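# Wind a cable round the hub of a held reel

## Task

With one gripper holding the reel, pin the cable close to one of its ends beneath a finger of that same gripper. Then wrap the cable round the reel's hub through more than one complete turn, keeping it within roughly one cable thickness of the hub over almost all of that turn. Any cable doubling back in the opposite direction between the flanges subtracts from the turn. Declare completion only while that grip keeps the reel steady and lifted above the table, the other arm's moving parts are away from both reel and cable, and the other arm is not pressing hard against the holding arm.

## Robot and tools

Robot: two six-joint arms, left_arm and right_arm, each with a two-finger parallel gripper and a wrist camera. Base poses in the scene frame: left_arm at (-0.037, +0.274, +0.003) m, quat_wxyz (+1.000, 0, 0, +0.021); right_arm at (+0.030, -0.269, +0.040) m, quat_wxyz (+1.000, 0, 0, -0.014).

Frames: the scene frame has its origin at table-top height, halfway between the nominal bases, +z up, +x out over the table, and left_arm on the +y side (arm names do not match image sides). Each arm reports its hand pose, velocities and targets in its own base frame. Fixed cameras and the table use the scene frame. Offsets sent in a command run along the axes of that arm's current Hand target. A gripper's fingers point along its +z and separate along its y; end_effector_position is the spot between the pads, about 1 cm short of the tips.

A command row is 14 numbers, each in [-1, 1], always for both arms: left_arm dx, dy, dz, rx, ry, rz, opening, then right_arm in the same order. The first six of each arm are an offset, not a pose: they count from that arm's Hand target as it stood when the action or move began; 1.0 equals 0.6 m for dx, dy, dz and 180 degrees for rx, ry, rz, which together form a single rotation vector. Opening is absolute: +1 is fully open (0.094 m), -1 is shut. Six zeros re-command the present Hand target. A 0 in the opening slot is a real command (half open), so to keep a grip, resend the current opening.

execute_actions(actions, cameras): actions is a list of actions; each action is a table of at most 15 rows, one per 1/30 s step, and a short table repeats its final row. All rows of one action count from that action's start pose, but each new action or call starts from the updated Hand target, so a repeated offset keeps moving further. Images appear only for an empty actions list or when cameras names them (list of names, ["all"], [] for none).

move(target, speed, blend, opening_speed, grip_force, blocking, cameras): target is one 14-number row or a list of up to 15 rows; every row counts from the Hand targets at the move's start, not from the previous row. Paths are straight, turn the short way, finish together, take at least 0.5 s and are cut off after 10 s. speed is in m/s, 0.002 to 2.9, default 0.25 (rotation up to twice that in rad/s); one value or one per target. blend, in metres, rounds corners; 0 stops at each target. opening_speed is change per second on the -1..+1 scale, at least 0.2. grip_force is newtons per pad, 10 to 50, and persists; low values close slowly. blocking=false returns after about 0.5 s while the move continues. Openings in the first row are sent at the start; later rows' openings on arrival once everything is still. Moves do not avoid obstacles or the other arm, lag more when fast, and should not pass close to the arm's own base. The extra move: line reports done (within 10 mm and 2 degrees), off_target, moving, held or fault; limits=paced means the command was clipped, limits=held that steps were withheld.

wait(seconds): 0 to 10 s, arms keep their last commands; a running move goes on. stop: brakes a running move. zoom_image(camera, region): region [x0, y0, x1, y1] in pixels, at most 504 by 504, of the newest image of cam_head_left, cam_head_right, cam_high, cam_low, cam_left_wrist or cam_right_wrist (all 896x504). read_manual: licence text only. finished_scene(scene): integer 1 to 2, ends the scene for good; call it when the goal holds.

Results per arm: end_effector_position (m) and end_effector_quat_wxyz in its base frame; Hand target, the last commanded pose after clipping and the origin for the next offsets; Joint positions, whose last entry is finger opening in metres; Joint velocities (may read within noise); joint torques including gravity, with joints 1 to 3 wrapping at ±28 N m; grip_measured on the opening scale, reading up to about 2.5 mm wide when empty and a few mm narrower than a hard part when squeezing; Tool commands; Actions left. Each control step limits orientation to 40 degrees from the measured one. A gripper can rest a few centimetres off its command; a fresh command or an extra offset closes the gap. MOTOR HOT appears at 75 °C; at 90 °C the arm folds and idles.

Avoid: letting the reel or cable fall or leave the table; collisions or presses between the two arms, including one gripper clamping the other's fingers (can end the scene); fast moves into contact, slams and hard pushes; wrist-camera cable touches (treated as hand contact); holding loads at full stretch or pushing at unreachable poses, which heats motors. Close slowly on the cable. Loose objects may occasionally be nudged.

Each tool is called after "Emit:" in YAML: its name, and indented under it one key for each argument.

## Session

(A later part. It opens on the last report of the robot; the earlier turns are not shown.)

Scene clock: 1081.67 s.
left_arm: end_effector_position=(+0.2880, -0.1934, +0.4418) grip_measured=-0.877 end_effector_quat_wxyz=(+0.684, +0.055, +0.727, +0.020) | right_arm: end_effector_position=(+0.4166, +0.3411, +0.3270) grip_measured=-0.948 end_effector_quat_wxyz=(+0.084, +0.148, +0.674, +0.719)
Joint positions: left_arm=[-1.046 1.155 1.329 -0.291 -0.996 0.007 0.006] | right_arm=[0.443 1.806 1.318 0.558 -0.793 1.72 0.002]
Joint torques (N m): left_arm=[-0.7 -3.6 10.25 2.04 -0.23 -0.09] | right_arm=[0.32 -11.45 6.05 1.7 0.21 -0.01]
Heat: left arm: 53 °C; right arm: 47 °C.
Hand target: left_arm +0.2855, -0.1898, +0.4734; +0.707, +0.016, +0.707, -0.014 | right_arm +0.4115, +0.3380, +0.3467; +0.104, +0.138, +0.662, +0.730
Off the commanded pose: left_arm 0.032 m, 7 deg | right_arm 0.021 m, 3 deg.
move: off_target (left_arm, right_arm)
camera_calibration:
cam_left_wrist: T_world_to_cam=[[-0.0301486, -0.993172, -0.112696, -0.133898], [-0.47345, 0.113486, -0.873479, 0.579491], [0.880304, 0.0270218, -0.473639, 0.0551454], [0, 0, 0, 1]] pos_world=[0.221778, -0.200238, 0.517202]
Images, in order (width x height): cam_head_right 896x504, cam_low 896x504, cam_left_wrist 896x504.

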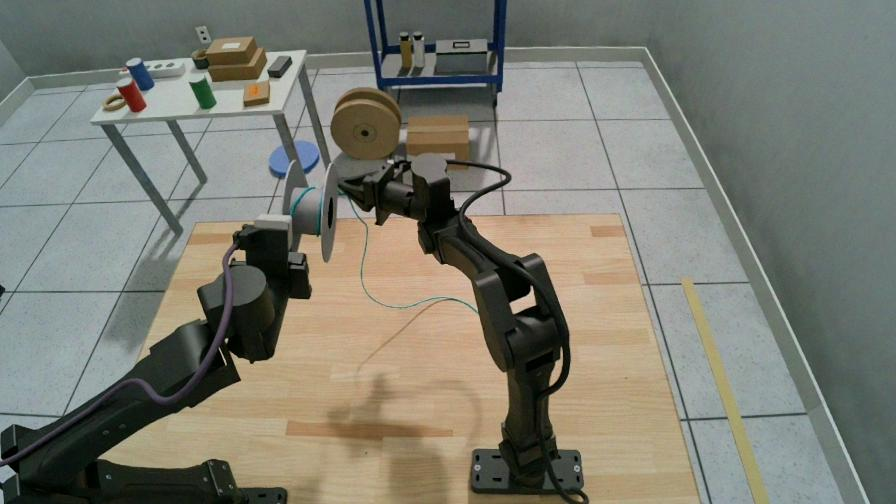

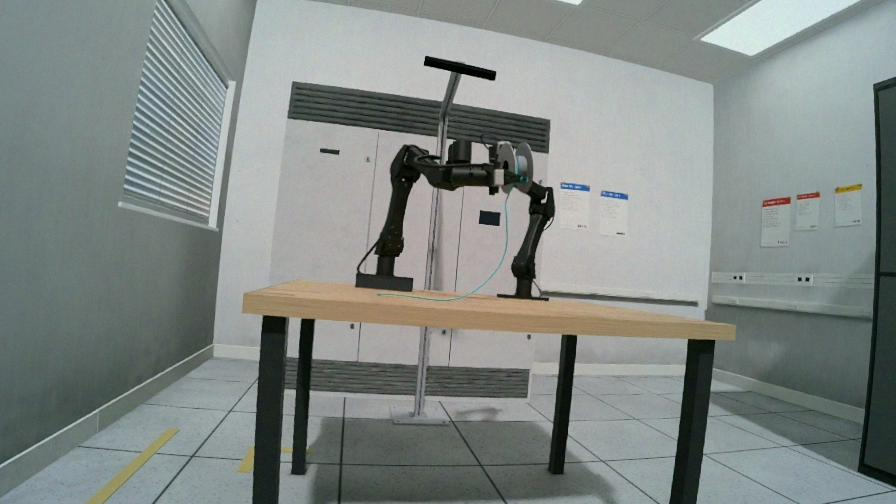

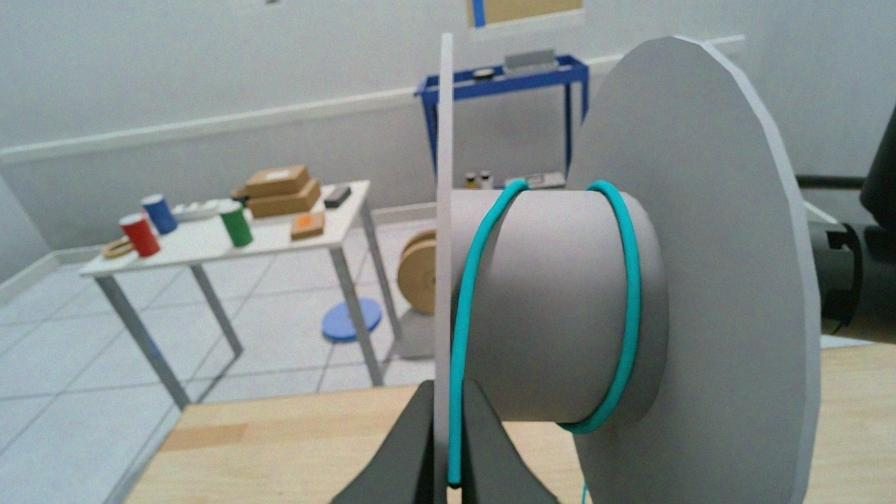

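Emit:
move:
  target: [0,0,0,0,0,0,-1,0.0248,0.0191,-0.0068,0,0,0,-1]
  speed: 0.05
  cameras: ["cam_left_wrist","cam_head_right","cam_low","cam_right_wrist"]

Emit:
zoom_image:
  camera: "cam_low"
  region: [460, 120, 580, 220]

Emit:
zoom_image:
  camera: "cam_head_right"
  region: [260, 140, 420, 280]

Scene clock: 1092.23 s.
left_arm: end_effector_position=(+0.2881, -0.1935, +0.4423) grip_measured=-0.877 end_effector_quat_wxyz=(+0.685, +0.055, +0.727, +0.019) | right_arm: end_effector_position=(+0.4062, +0.3413, +0.3346) grip_measured=-0.948 end_effector_quat_wxyz=(+0.086, +0.152, +0.673, +0.719)
Joint positions: left_arm=[-1.046 1.155 1.329 -0.288 -0.996 0.007 0.006] | right_arm=[0.457 1.762 1.295 0.534 -0.772 1.721 0.002]
Joint torques (N m): left_arm=[-0.7 -3.56 10.25 2.02 -0.23 -0.09] | right_arm=[0.62 -12.3 6.27 1.54 0.18 -0.02]
Heat: left arm: 55 °C; right arm: 47 °C.
Hand target: left_arm +0.2855, -0.1898, +0.4734; +0.707, +0.016, +0.707, -0.014 | right_arm +0.3966, +0.3380, +0.3586; +0.104, +0.138, +0.662, +0.729
Off the commanded pose: left_arm 0.031 m, 7 deg | right_arm 0.026 m, 3 deg.
move: off_target (left_arm, right_arm)
camera_calibration:
cam_left_wrist: T_world_to_cam=[[-0.0300135, -0.993427, -0.110463, -0.13499], [-0.472323, 0.111492, -0.874346, 0.579577], [0.880914, 0.0259323, -0.472565, 0.0545109], [0, 0, 0, 1]] pos_world=[0.221677, -0.200135, 0.517599]
cam_right_wrist: T_world_to_cam=[[-0.0856506, 0.109529, -0.990287, 0.33023], [-0.992447, -0.0969892, 0.0751102, 0.448385], [-0.0878203, 0.98924, 0.117009, -0.249798], [0, 0, 0, 1]] pos_world=[0.451345, 0.254429, 0.322572]
Images, in order (width x height): cam_head_right 896x504, cam_low 896x504, cam_left_wrist 896x504, cam_right_wrist 896x504.

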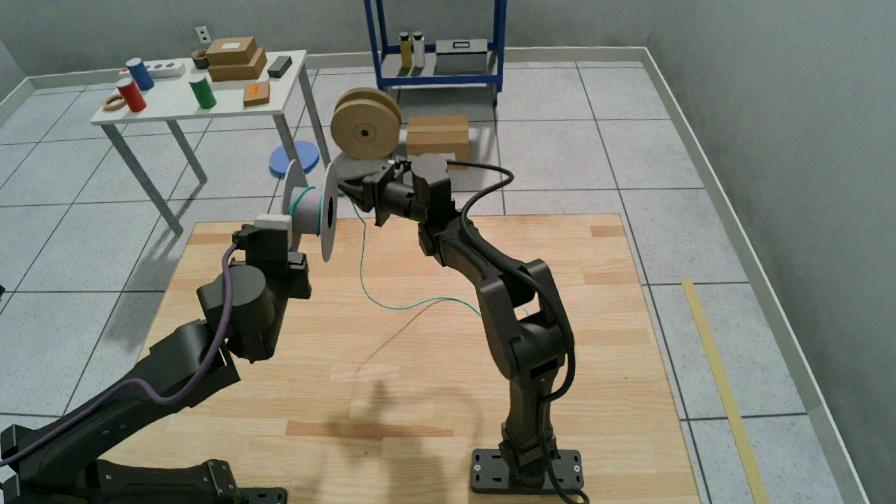

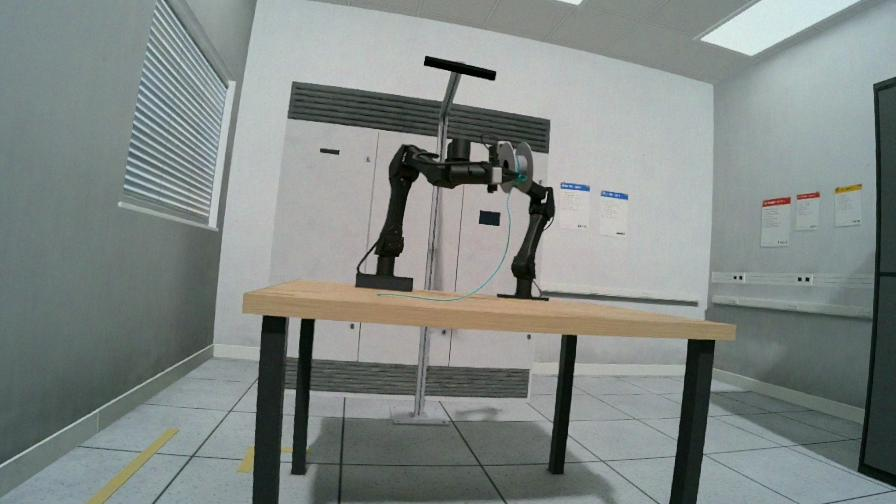

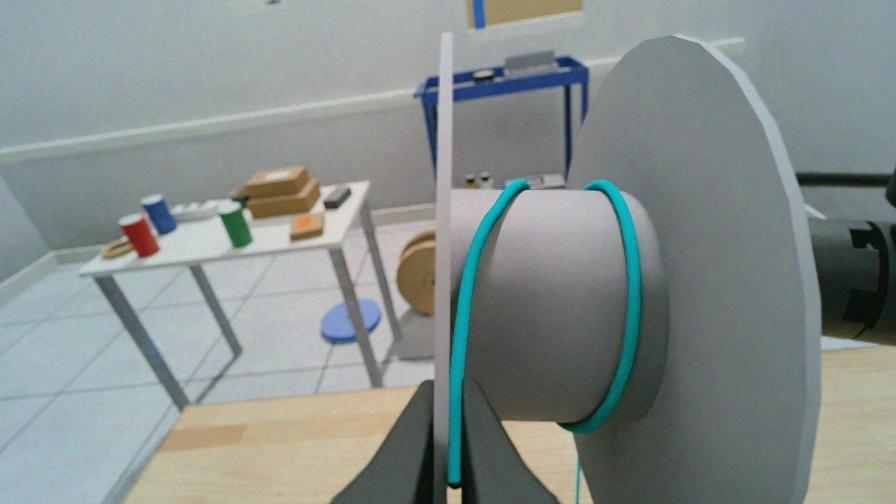

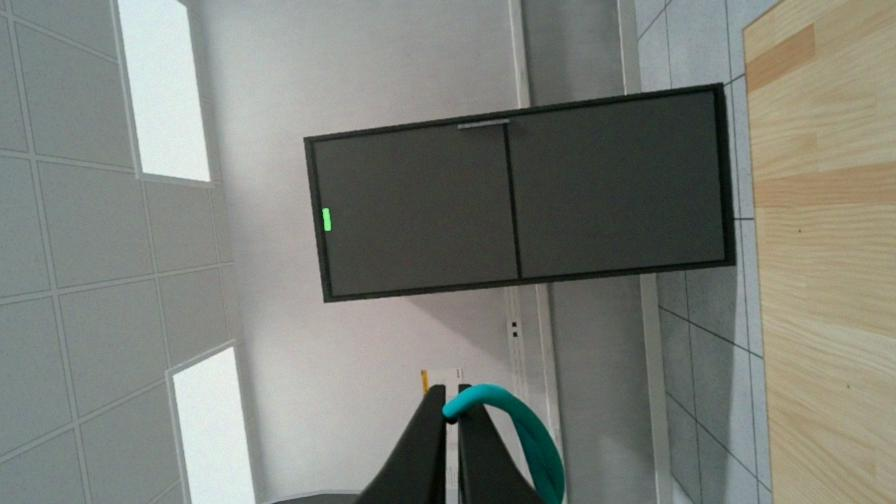

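Scaled by 4.200 from the camera's 896x504 image, which has a finer 1280x720 frame.

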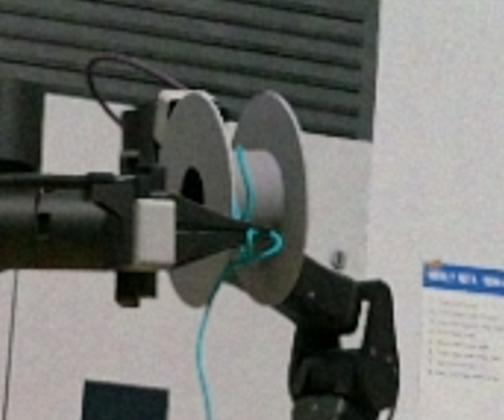

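Scaled by 3.150 from the camera's 896x504 image, which has a finer 1280x720 frame.

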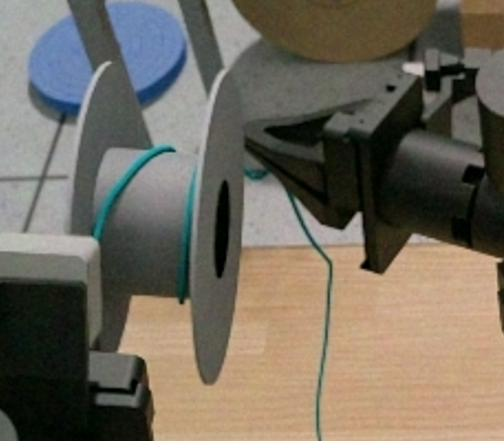

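Emit:
move:
  target: [0,0,0,0,0,0,-1,0.0787,-0.0723,-0.036,0,0,0,-1]
  speed: 0.04
  cameras: ["cam_left_wrist","cam_head_right","cam_low","cam_right_wrist"]

Emit:
zoom_image:
  camera: "cam_low"
  region: [460, 120, 580, 220]

Emit:
zoom_image:
  camera: "cam_head_right"
  region: [260, 140, 420, 280]

Scene clock: 1106.80 s.
left_arm: end_effector_position=(+0.2878, -0.1939, +0.4423) grip_measured=-0.877 end_effector_quat_wxyz=(+0.685, +0.055, +0.727, +0.019) | right_arm: end_effector_position=(+0.3497, +0.3414, +0.2977) grip_measured=-0.948 end_effector_quat_wxyz=(+0.082, +0.154, +0.673, +0.719)
Joint positions: left_arm=[-1.048 1.155 1.329 -0.288 -0.996 0.007 0.006] | right_arm=[0.531 1.623 0.987 0.698 -0.701 1.721 0.002]
Joint torques (N m): left_arm=[-0.61 -3.56 10.25 2.02 -0.23 -0.09] | right_arm=[0.35 -10.44 5.85 1.68 0.17 -0.09]
Heat: left arm: 55 °C; right arm: 48 °C.
Hand target: left_arm +0.2854, -0.1898, +0.4734; +0.707, +0.016, +0.707, -0.014 | right_arm +0.3435, +0.3382, +0.3167; +0.105, +0.138, +0.662, +0.730
Off the commanded pose: left_arm 0.032 m, 7 deg | right_arm 0.020 m, 4 deg.
move: off_target (left_arm, right_arm)
camera_calibration:
cam_left_wrist: T_world_to_cam=[[-0.0315265, -0.99337, -0.110549, -0.1349], [-0.472122, 0.112288, -0.874352, 0.579585], [0.880969, 0.0246274, -0.472532, 0.0544941], [0, 0, 0, 1]] pos_world=[0.221374, -0.200428, 0.517599]
cam_right_wrist: T_world_to_cam=[[-0.0930396, 0.110649, -0.989495, 0.290843], [-0.991644, -0.0994924, 0.0821161, 0.39356], [-0.0893612, 0.988867, 0.118981, -0.250443], [0, 0, 0, 1]] pos_world=[0.394952, 0.254629, 0.285268]
Images, in order (width x height): cam_head_right 896x504, cam_low 896x504, cam_left_wrist 896x504, cam_right_wrist 896x504.

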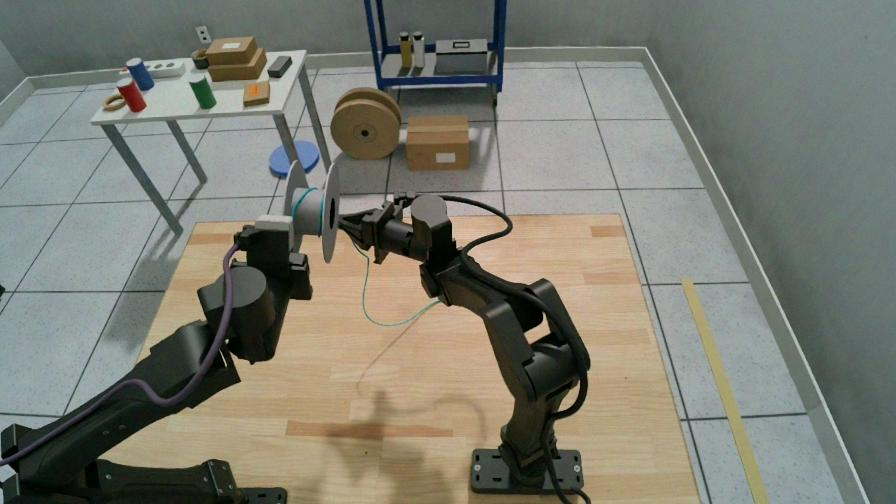

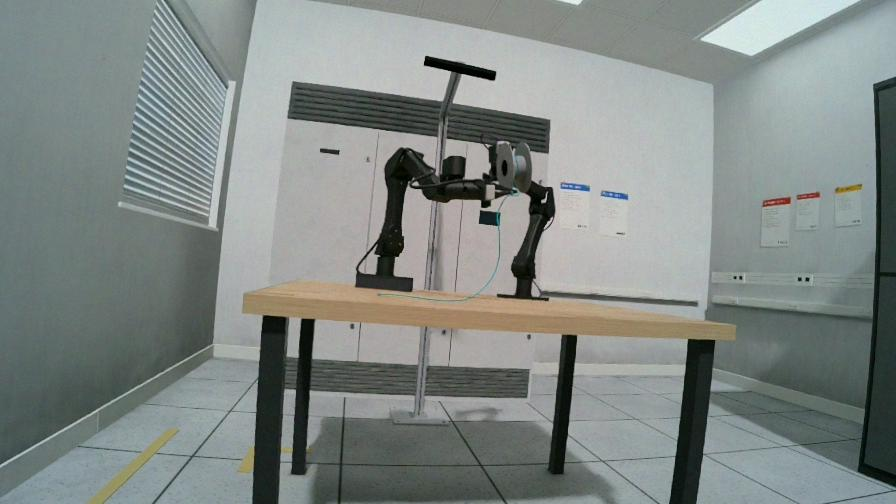

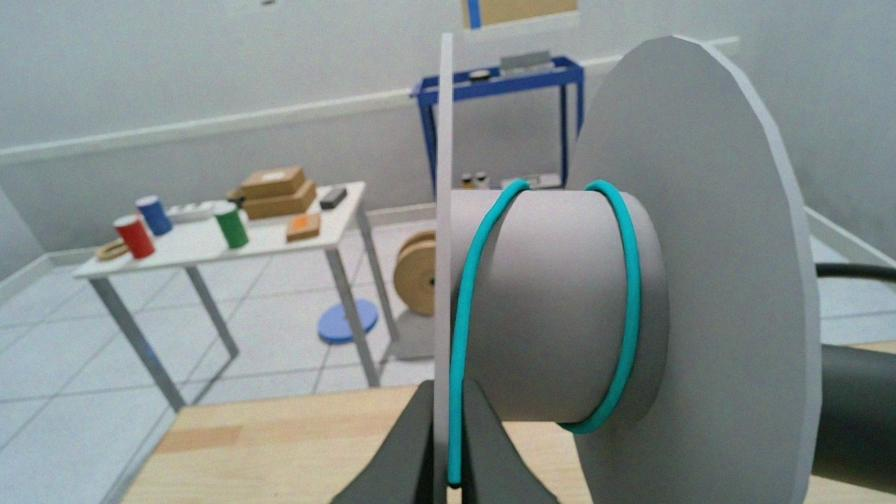

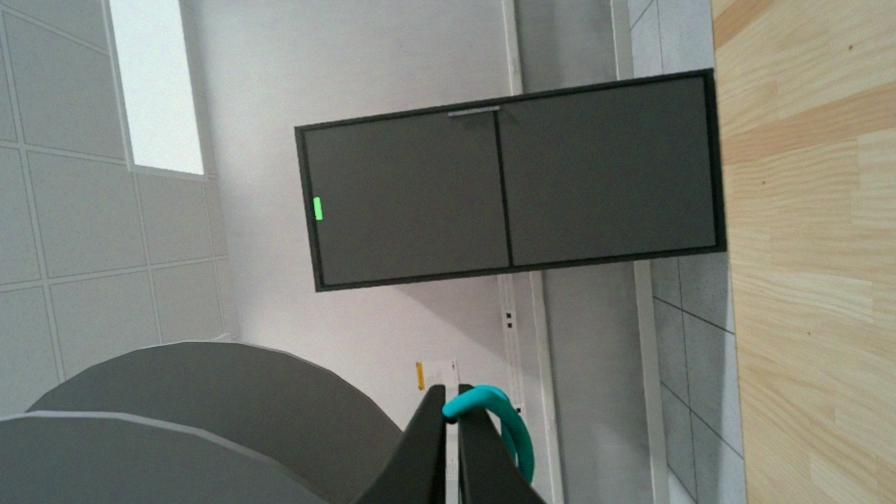

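Scaled by 4.200 from the camera's 896x504 image, which has a finer 1280x720 frame.

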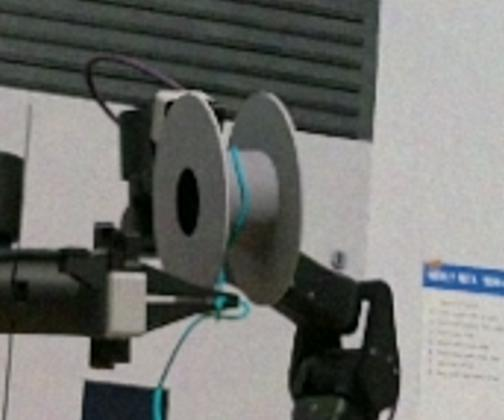

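Scaled by 3.150 from the camera's 896x504 image, which has a finer 1280x720 frame.

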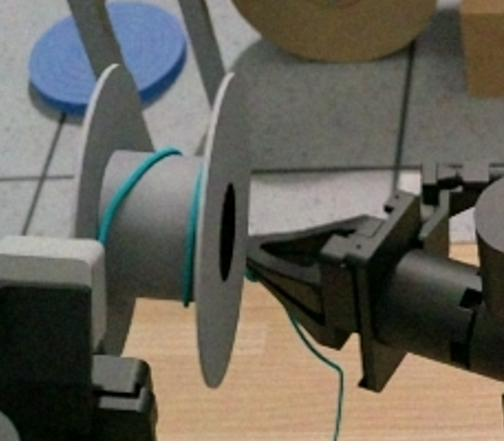

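Emit:
move:
  target: [0,0,0,0,0,0,-1,0,0,0,0,0,0,-0.8]
  opening_speed: 0.2
  cameras: ["cam_left_wrist","cam_head_right","cam_low","cam_right_wrist"]

Emit:
zoom_image:
  camera: "cam_low"
  region: [460, 120, 580, 220]

Emit:
zoom_image:
  camera: "cam_head_right"
  region: [260, 140, 420, 280]

Scene clock: 1116.47 s.
left_arm: end_effector_position=(+0.2878, -0.1939, +0.4423) grip_measured=-0.877 end_effector_quat_wxyz=(+0.685, +0.055, +0.727, +0.019) | right_arm: end_effector_position=(+0.3498, +0.3413, +0.2979) grip_measured=-0.801 end_effector_quat_wxyz=(+0.083, +0.154, +0.673, +0.719)
Joint positions: left_arm=[-1.048 1.155 1.329 -0.288 -0.996 0.007 0.006] | right_arm=[0.531 1.623 0.987 0.699 -0.7 1.721 0.009]
Joint torques (N m): left_arm=[-0.59 -3.58 10.25 2.02 -0.23 -0.09] | right_arm=[0.49 -10.26 5.7 1.64 0.18 -0.14]
Heat: left arm: 56 °C; right arm: 47 °C.
Hand target: left_arm +0.2854, -0.1898, +0.4734; +0.707, +0.016, +0.707, -0.014 | right_arm +0.3435, +0.3382, +0.3167; +0.105, +0.138, +0.662, +0.730
Off the commanded pose: left_arm 0.031 m, 7 deg | right_arm 0.020 m, 4 deg.
move: off_target (left_arm, right_arm)
camera_calibration:
cam_left_wrist: T_world_to_cam=[[-0.0315265, -0.99337, -0.110549, -0.1349], [-0.472122, 0.112288, -0.874352, 0.579585], [0.880969, 0.0246274, -0.472532, 0.0544941], [0, 0, 0, 1]] pos_world=[0.221374, -0.200428, 0.517599]
cam_right_wrist: T_world_to_cam=[[-0.0923081, 0.111174, -0.989505, 0.290541], [-0.991775, -0.0987486, 0.0814252, 0.393699], [-0.0886598, 0.988883, 0.119375, -0.25074], [0, 0, 0, 1]] pos_world=[0.395049, 0.25453, 0.285366]
Images, in order (width x height): cam_head_right 896x504, cam_low 896x504, cam_left_wrist 896x504, cam_right_wrist 896x504.

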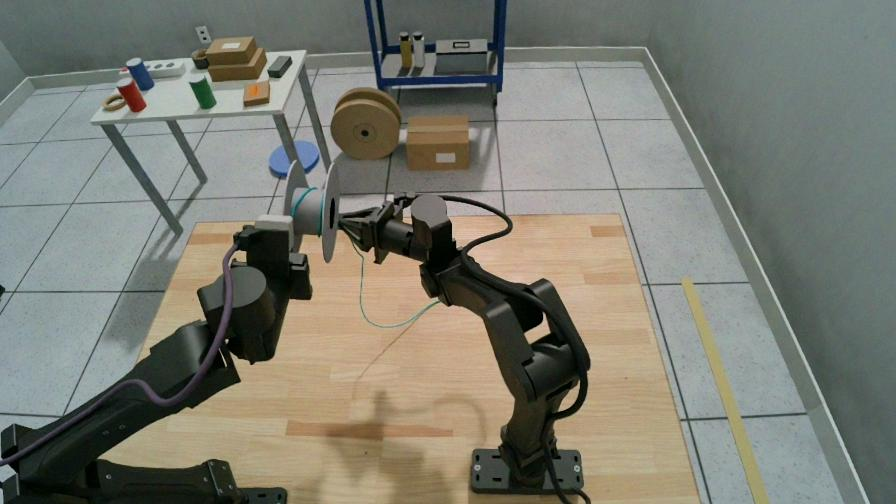

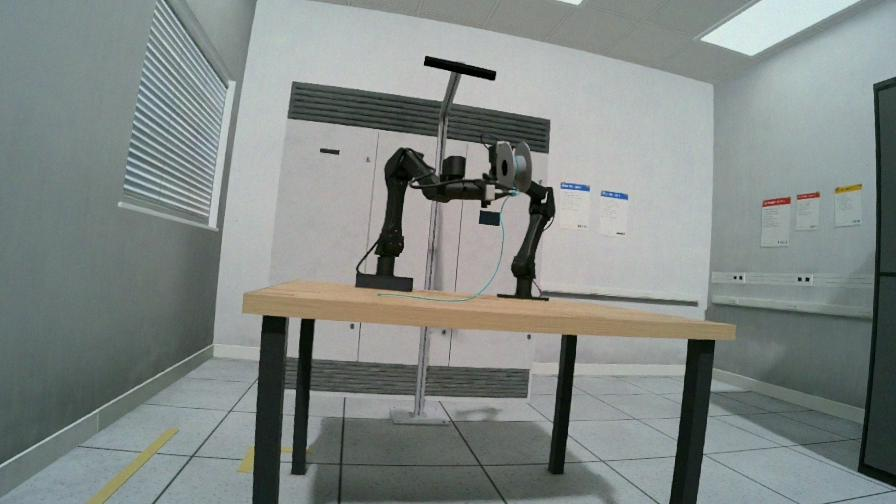

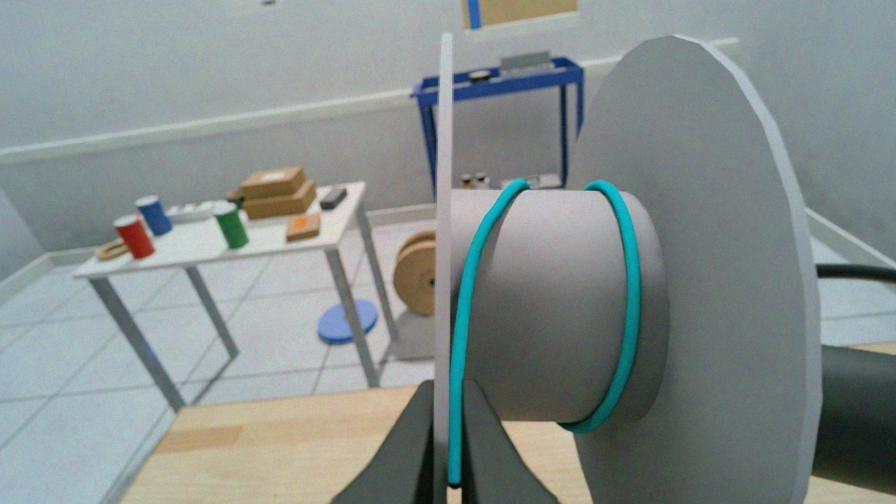

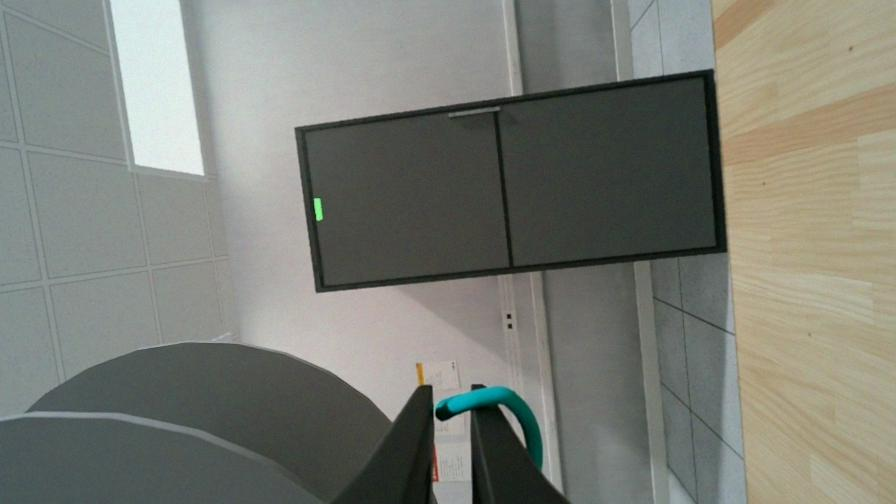

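Scaled by 4.200 from the camera's 896x504 image, which has a finer 1280x720 frame.

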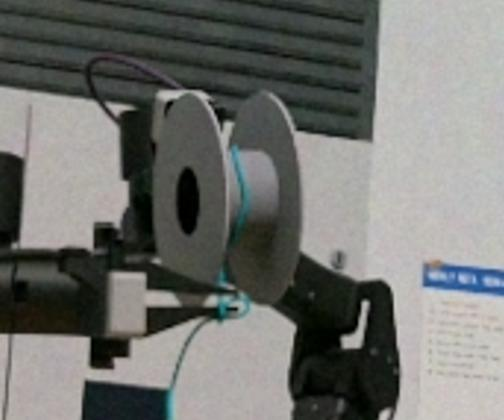

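Scaled by 3.150 from the camera's 896x504 image, which has a finer 1280x720 frame.

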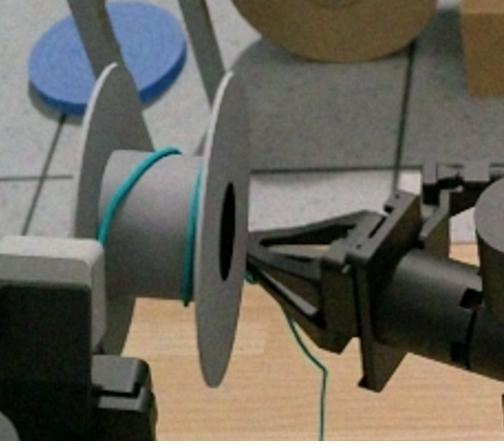

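Emit:
move:
  target: [0,0,0,0,0,0,-1,-0.0668,0.0208,-0.1876,0,0,0,-0.8]
  speed: 0.04
  cameras: ["cam_left_wrist","cam_head_right","cam_low","cam_right_wrist"]

Emit:
zoom_image:
  camera: "cam_low"
  region: [460, 120, 580, 220]

Emit:
zoom_image:
  camera: "cam_head_right"
  region: [260, 140, 420, 280]

Scene clock: 1128.03 s.
left_arm: end_effector_position=(+0.2878, -0.1938, +0.4425) grip_measured=-0.877 end_effector_quat_wxyz=(+0.685, +0.055, +0.726, +0.018) | right_arm: end_effector_position=(+0.3518, +0.2213, +0.2998) grip_measured=-0.801 end_effector_quat_wxyz=(+0.086, +0.161, +0.668, +0.721)
Joint positions: left_arm=[-1.048 1.155 1.329 -0.287 -0.997 0.007 0.006] | right_arm=[0.176 1.463 0.82 0.751 -1.036 1.783 0.009]
Joint torques (N m): left_arm=[-0.58 -3.56 10.24 2.01 -0.22 -0.09] | right_arm=[-0.55 -8.76 5.89 1.56 -0.1 0.05]
Heat: left arm: 56 °C; right arm: 46 °C.
Hand target: left_arm +0.2854, -0.1898, +0.4734; +0.707, +0.016, +0.707, -0.014 | right_arm +0.3433, +0.2180, +0.3170; +0.105, +0.138, +0.662, +0.730
Off the commanded pose: left_arm 0.031 m, 7 deg | right_arm 0.019 m, 4 deg.
move: off_target (left_arm, right_arm)
camera_calibration:
cam_left_wrist: T_world_to_cam=[[-0.0310242, -0.993497, -0.109554, -0.135431], [-0.471646, 0.111188, -0.87475, 0.579628], [0.881242, 0.0245326, -0.472029, 0.0542455], [0, 0, 0, 1]] pos_world=[0.221374, -0.200328, 0.517797]
cam_right_wrist: T_world_to_cam=[[-0.0954746, 0.122393, -0.987879, 0.30413], [-0.992851, -0.0831244, 0.0856565, 0.379279], [-0.0716331, 0.988995, 0.129454, -0.141183], [0, 0, 0, 1]] pos_world=[0.395491, 0.133933, 0.286233]
Images, in order (width x height): cam_head_right 896x504, cam_low 896x504, cam_left_wrist 896x504, cam_right_wrist 896x504.

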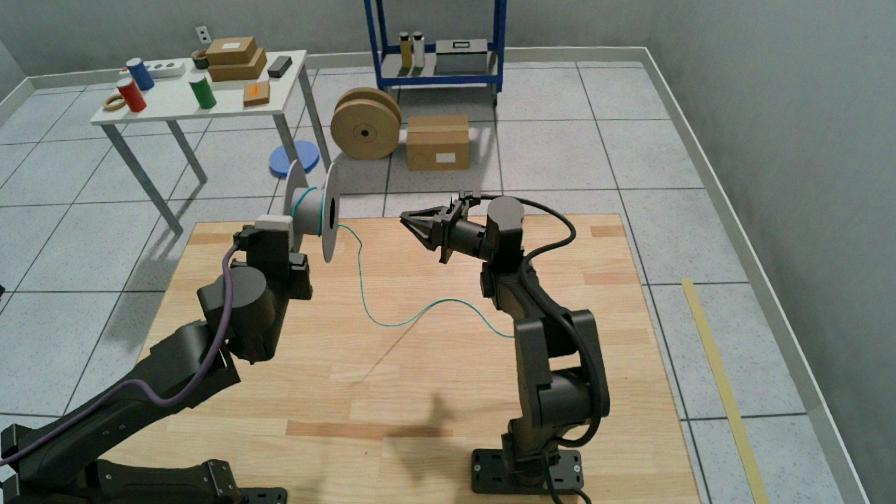

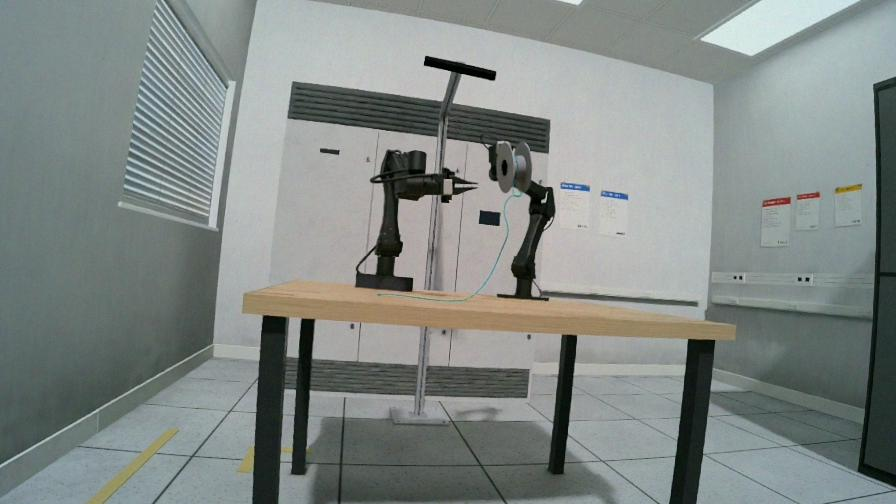

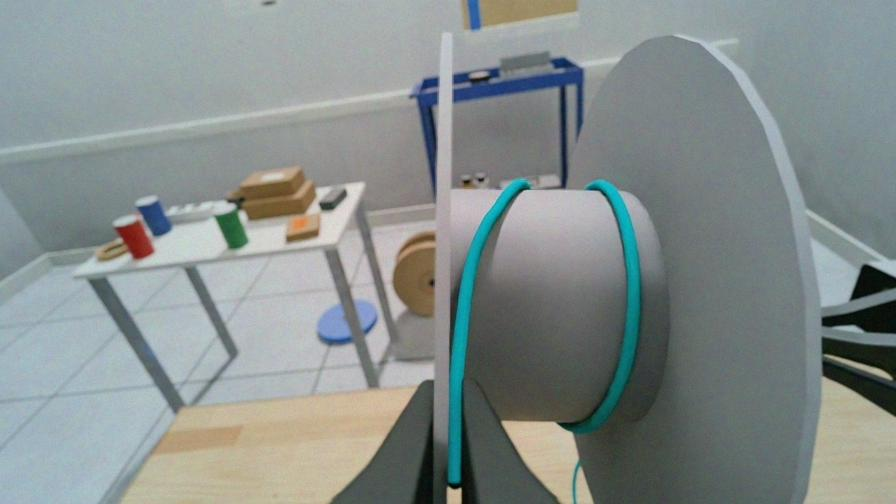

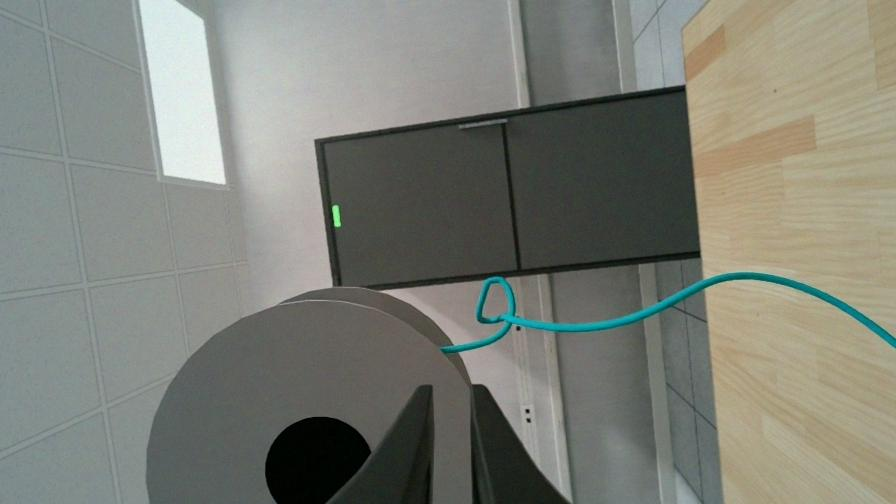

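Scaled by 4.200 from the camera's 896x504 image, which has a finer 1280x720 frame.

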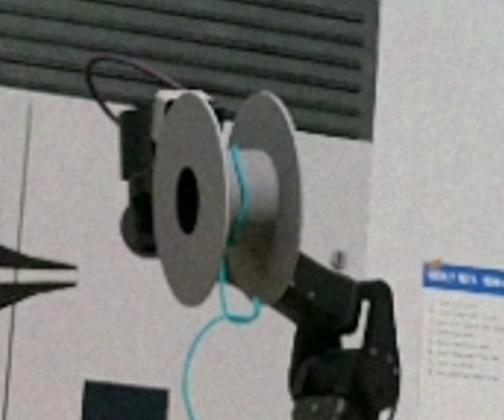

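Scaled by 3.150 from the camera's 896x504 image, which has a finer 1280x720 frame.

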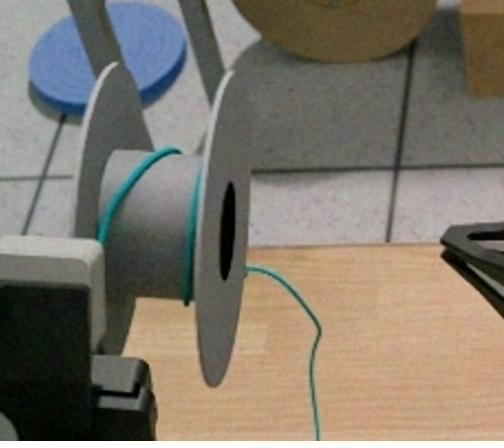

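Emit:
move:
  target: [0,0,0,0,0,0,-1,-0.308,-0.086,-0.074,0.016,0.249,0.0215,-0.8]
  speed: 0.12
  cameras: ["cam_head_right","cam_low","cam_right_wrist"]

Scene clock: 1143.43 s.
left_arm: end_effector_position=(+0.2878, -0.1938, +0.4425) grip_measured=-0.877 end_effector_quat_wxyz=(+0.685, +0.055, +0.726, +0.018) | right_arm: end_effector_position=(+0.4949, +0.1236, +0.2507) grip_measured=-0.801 end_effector_quat_wxyz=(+0.003, +0.081, +0.703, +0.707)
Joint positions: left_arm=[-1.048 1.155 1.329 -0.287 -0.997 0.007 0.006] | right_arm=[-0.119 2.235 1.569 1.08 -1.572 2.096 0.009]
Joint torques (N m): left_arm=[-0.58 -3.56 10.25 2.01 -0.22 -0.09] | right_arm=[-0.61 -9.42 8.01 0.86 0.15 -0.1]
Heat: left arm: 56 °C; right arm: 44 °C.
Hand target: left_arm +0.2854, -0.1898, +0.4734; +0.707, +0.016, +0.707, -0.014 | right_arm +0.5003, +0.1197, +0.2501; -0.183, -0.126, +0.664, +0.714
Off the commanded pose: left_arm 0.031 m, 7 deg | right_arm 0.007 m, 32 deg.
joint sent to its limit (right arm) — joint 5 (wrist yaw), lower limit. The joint targets are off in orientation, not in position.
move: off_target (left_arm, right_arm)
camera_calibration:
cam_right_wrist: T_world_to_cam=[[-0.120359, 0.040923, -0.991887, 0.304647], [-0.945459, -0.309371, 0.101961, 0.517932], [-0.302689, 0.95006, 0.0759265, 0.104594], [0, 0, 0, 1]] pos_world=[0.55801, 0.0483955, 0.241425]
Images, in order (width x height): cam_head_right 896x504, cam_low 896x504, cam_right_wrist 896x504.

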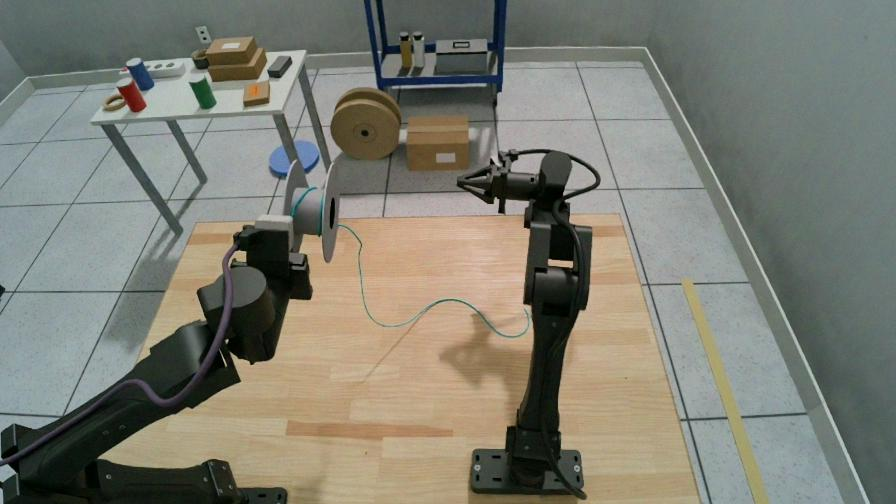

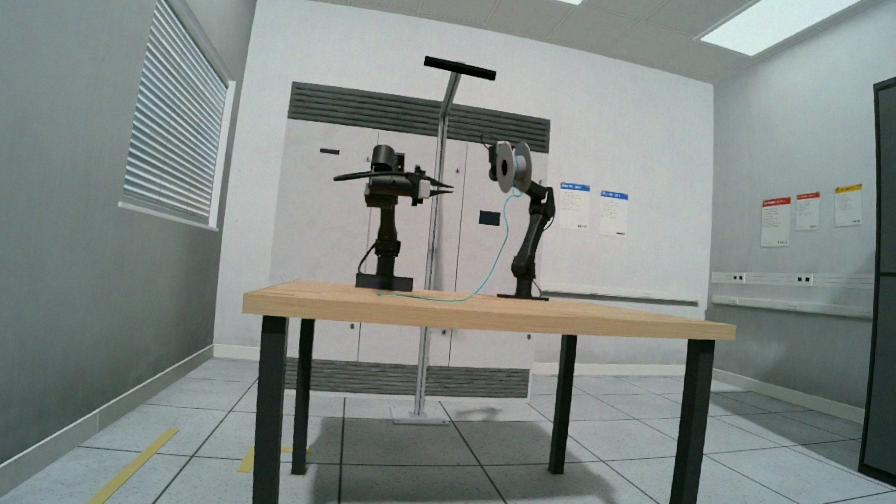

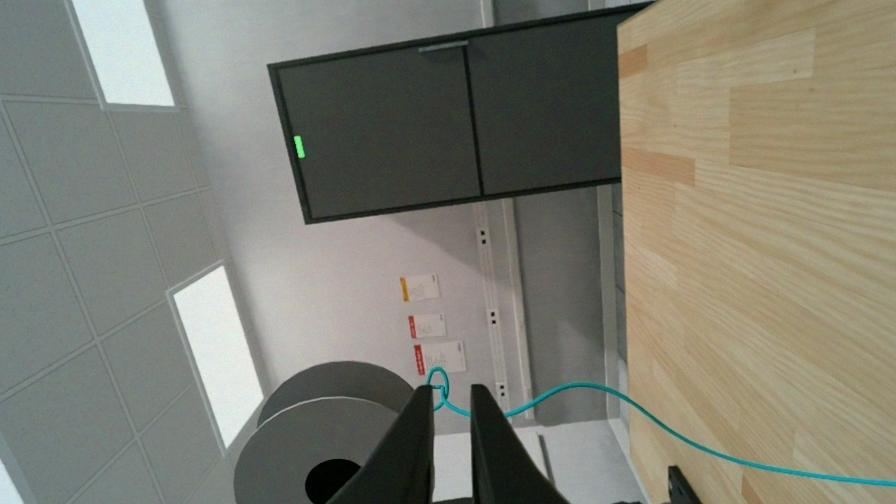

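Emit:
zoom_image:
  camera: "cam_low"
  region: [490, 135, 540, 210]

Scaled by 6.720 from the camera's 896x504 image, which has a finer 1280x720 frame.

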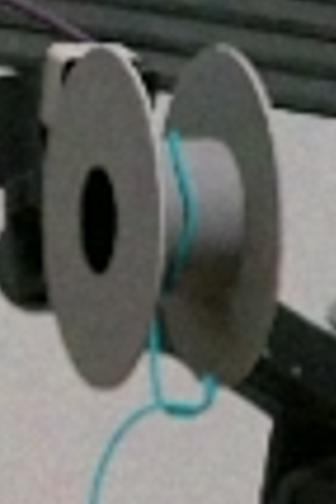

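Emit:
finished_scene:
  scene: 2

The scene is finished: the task was done.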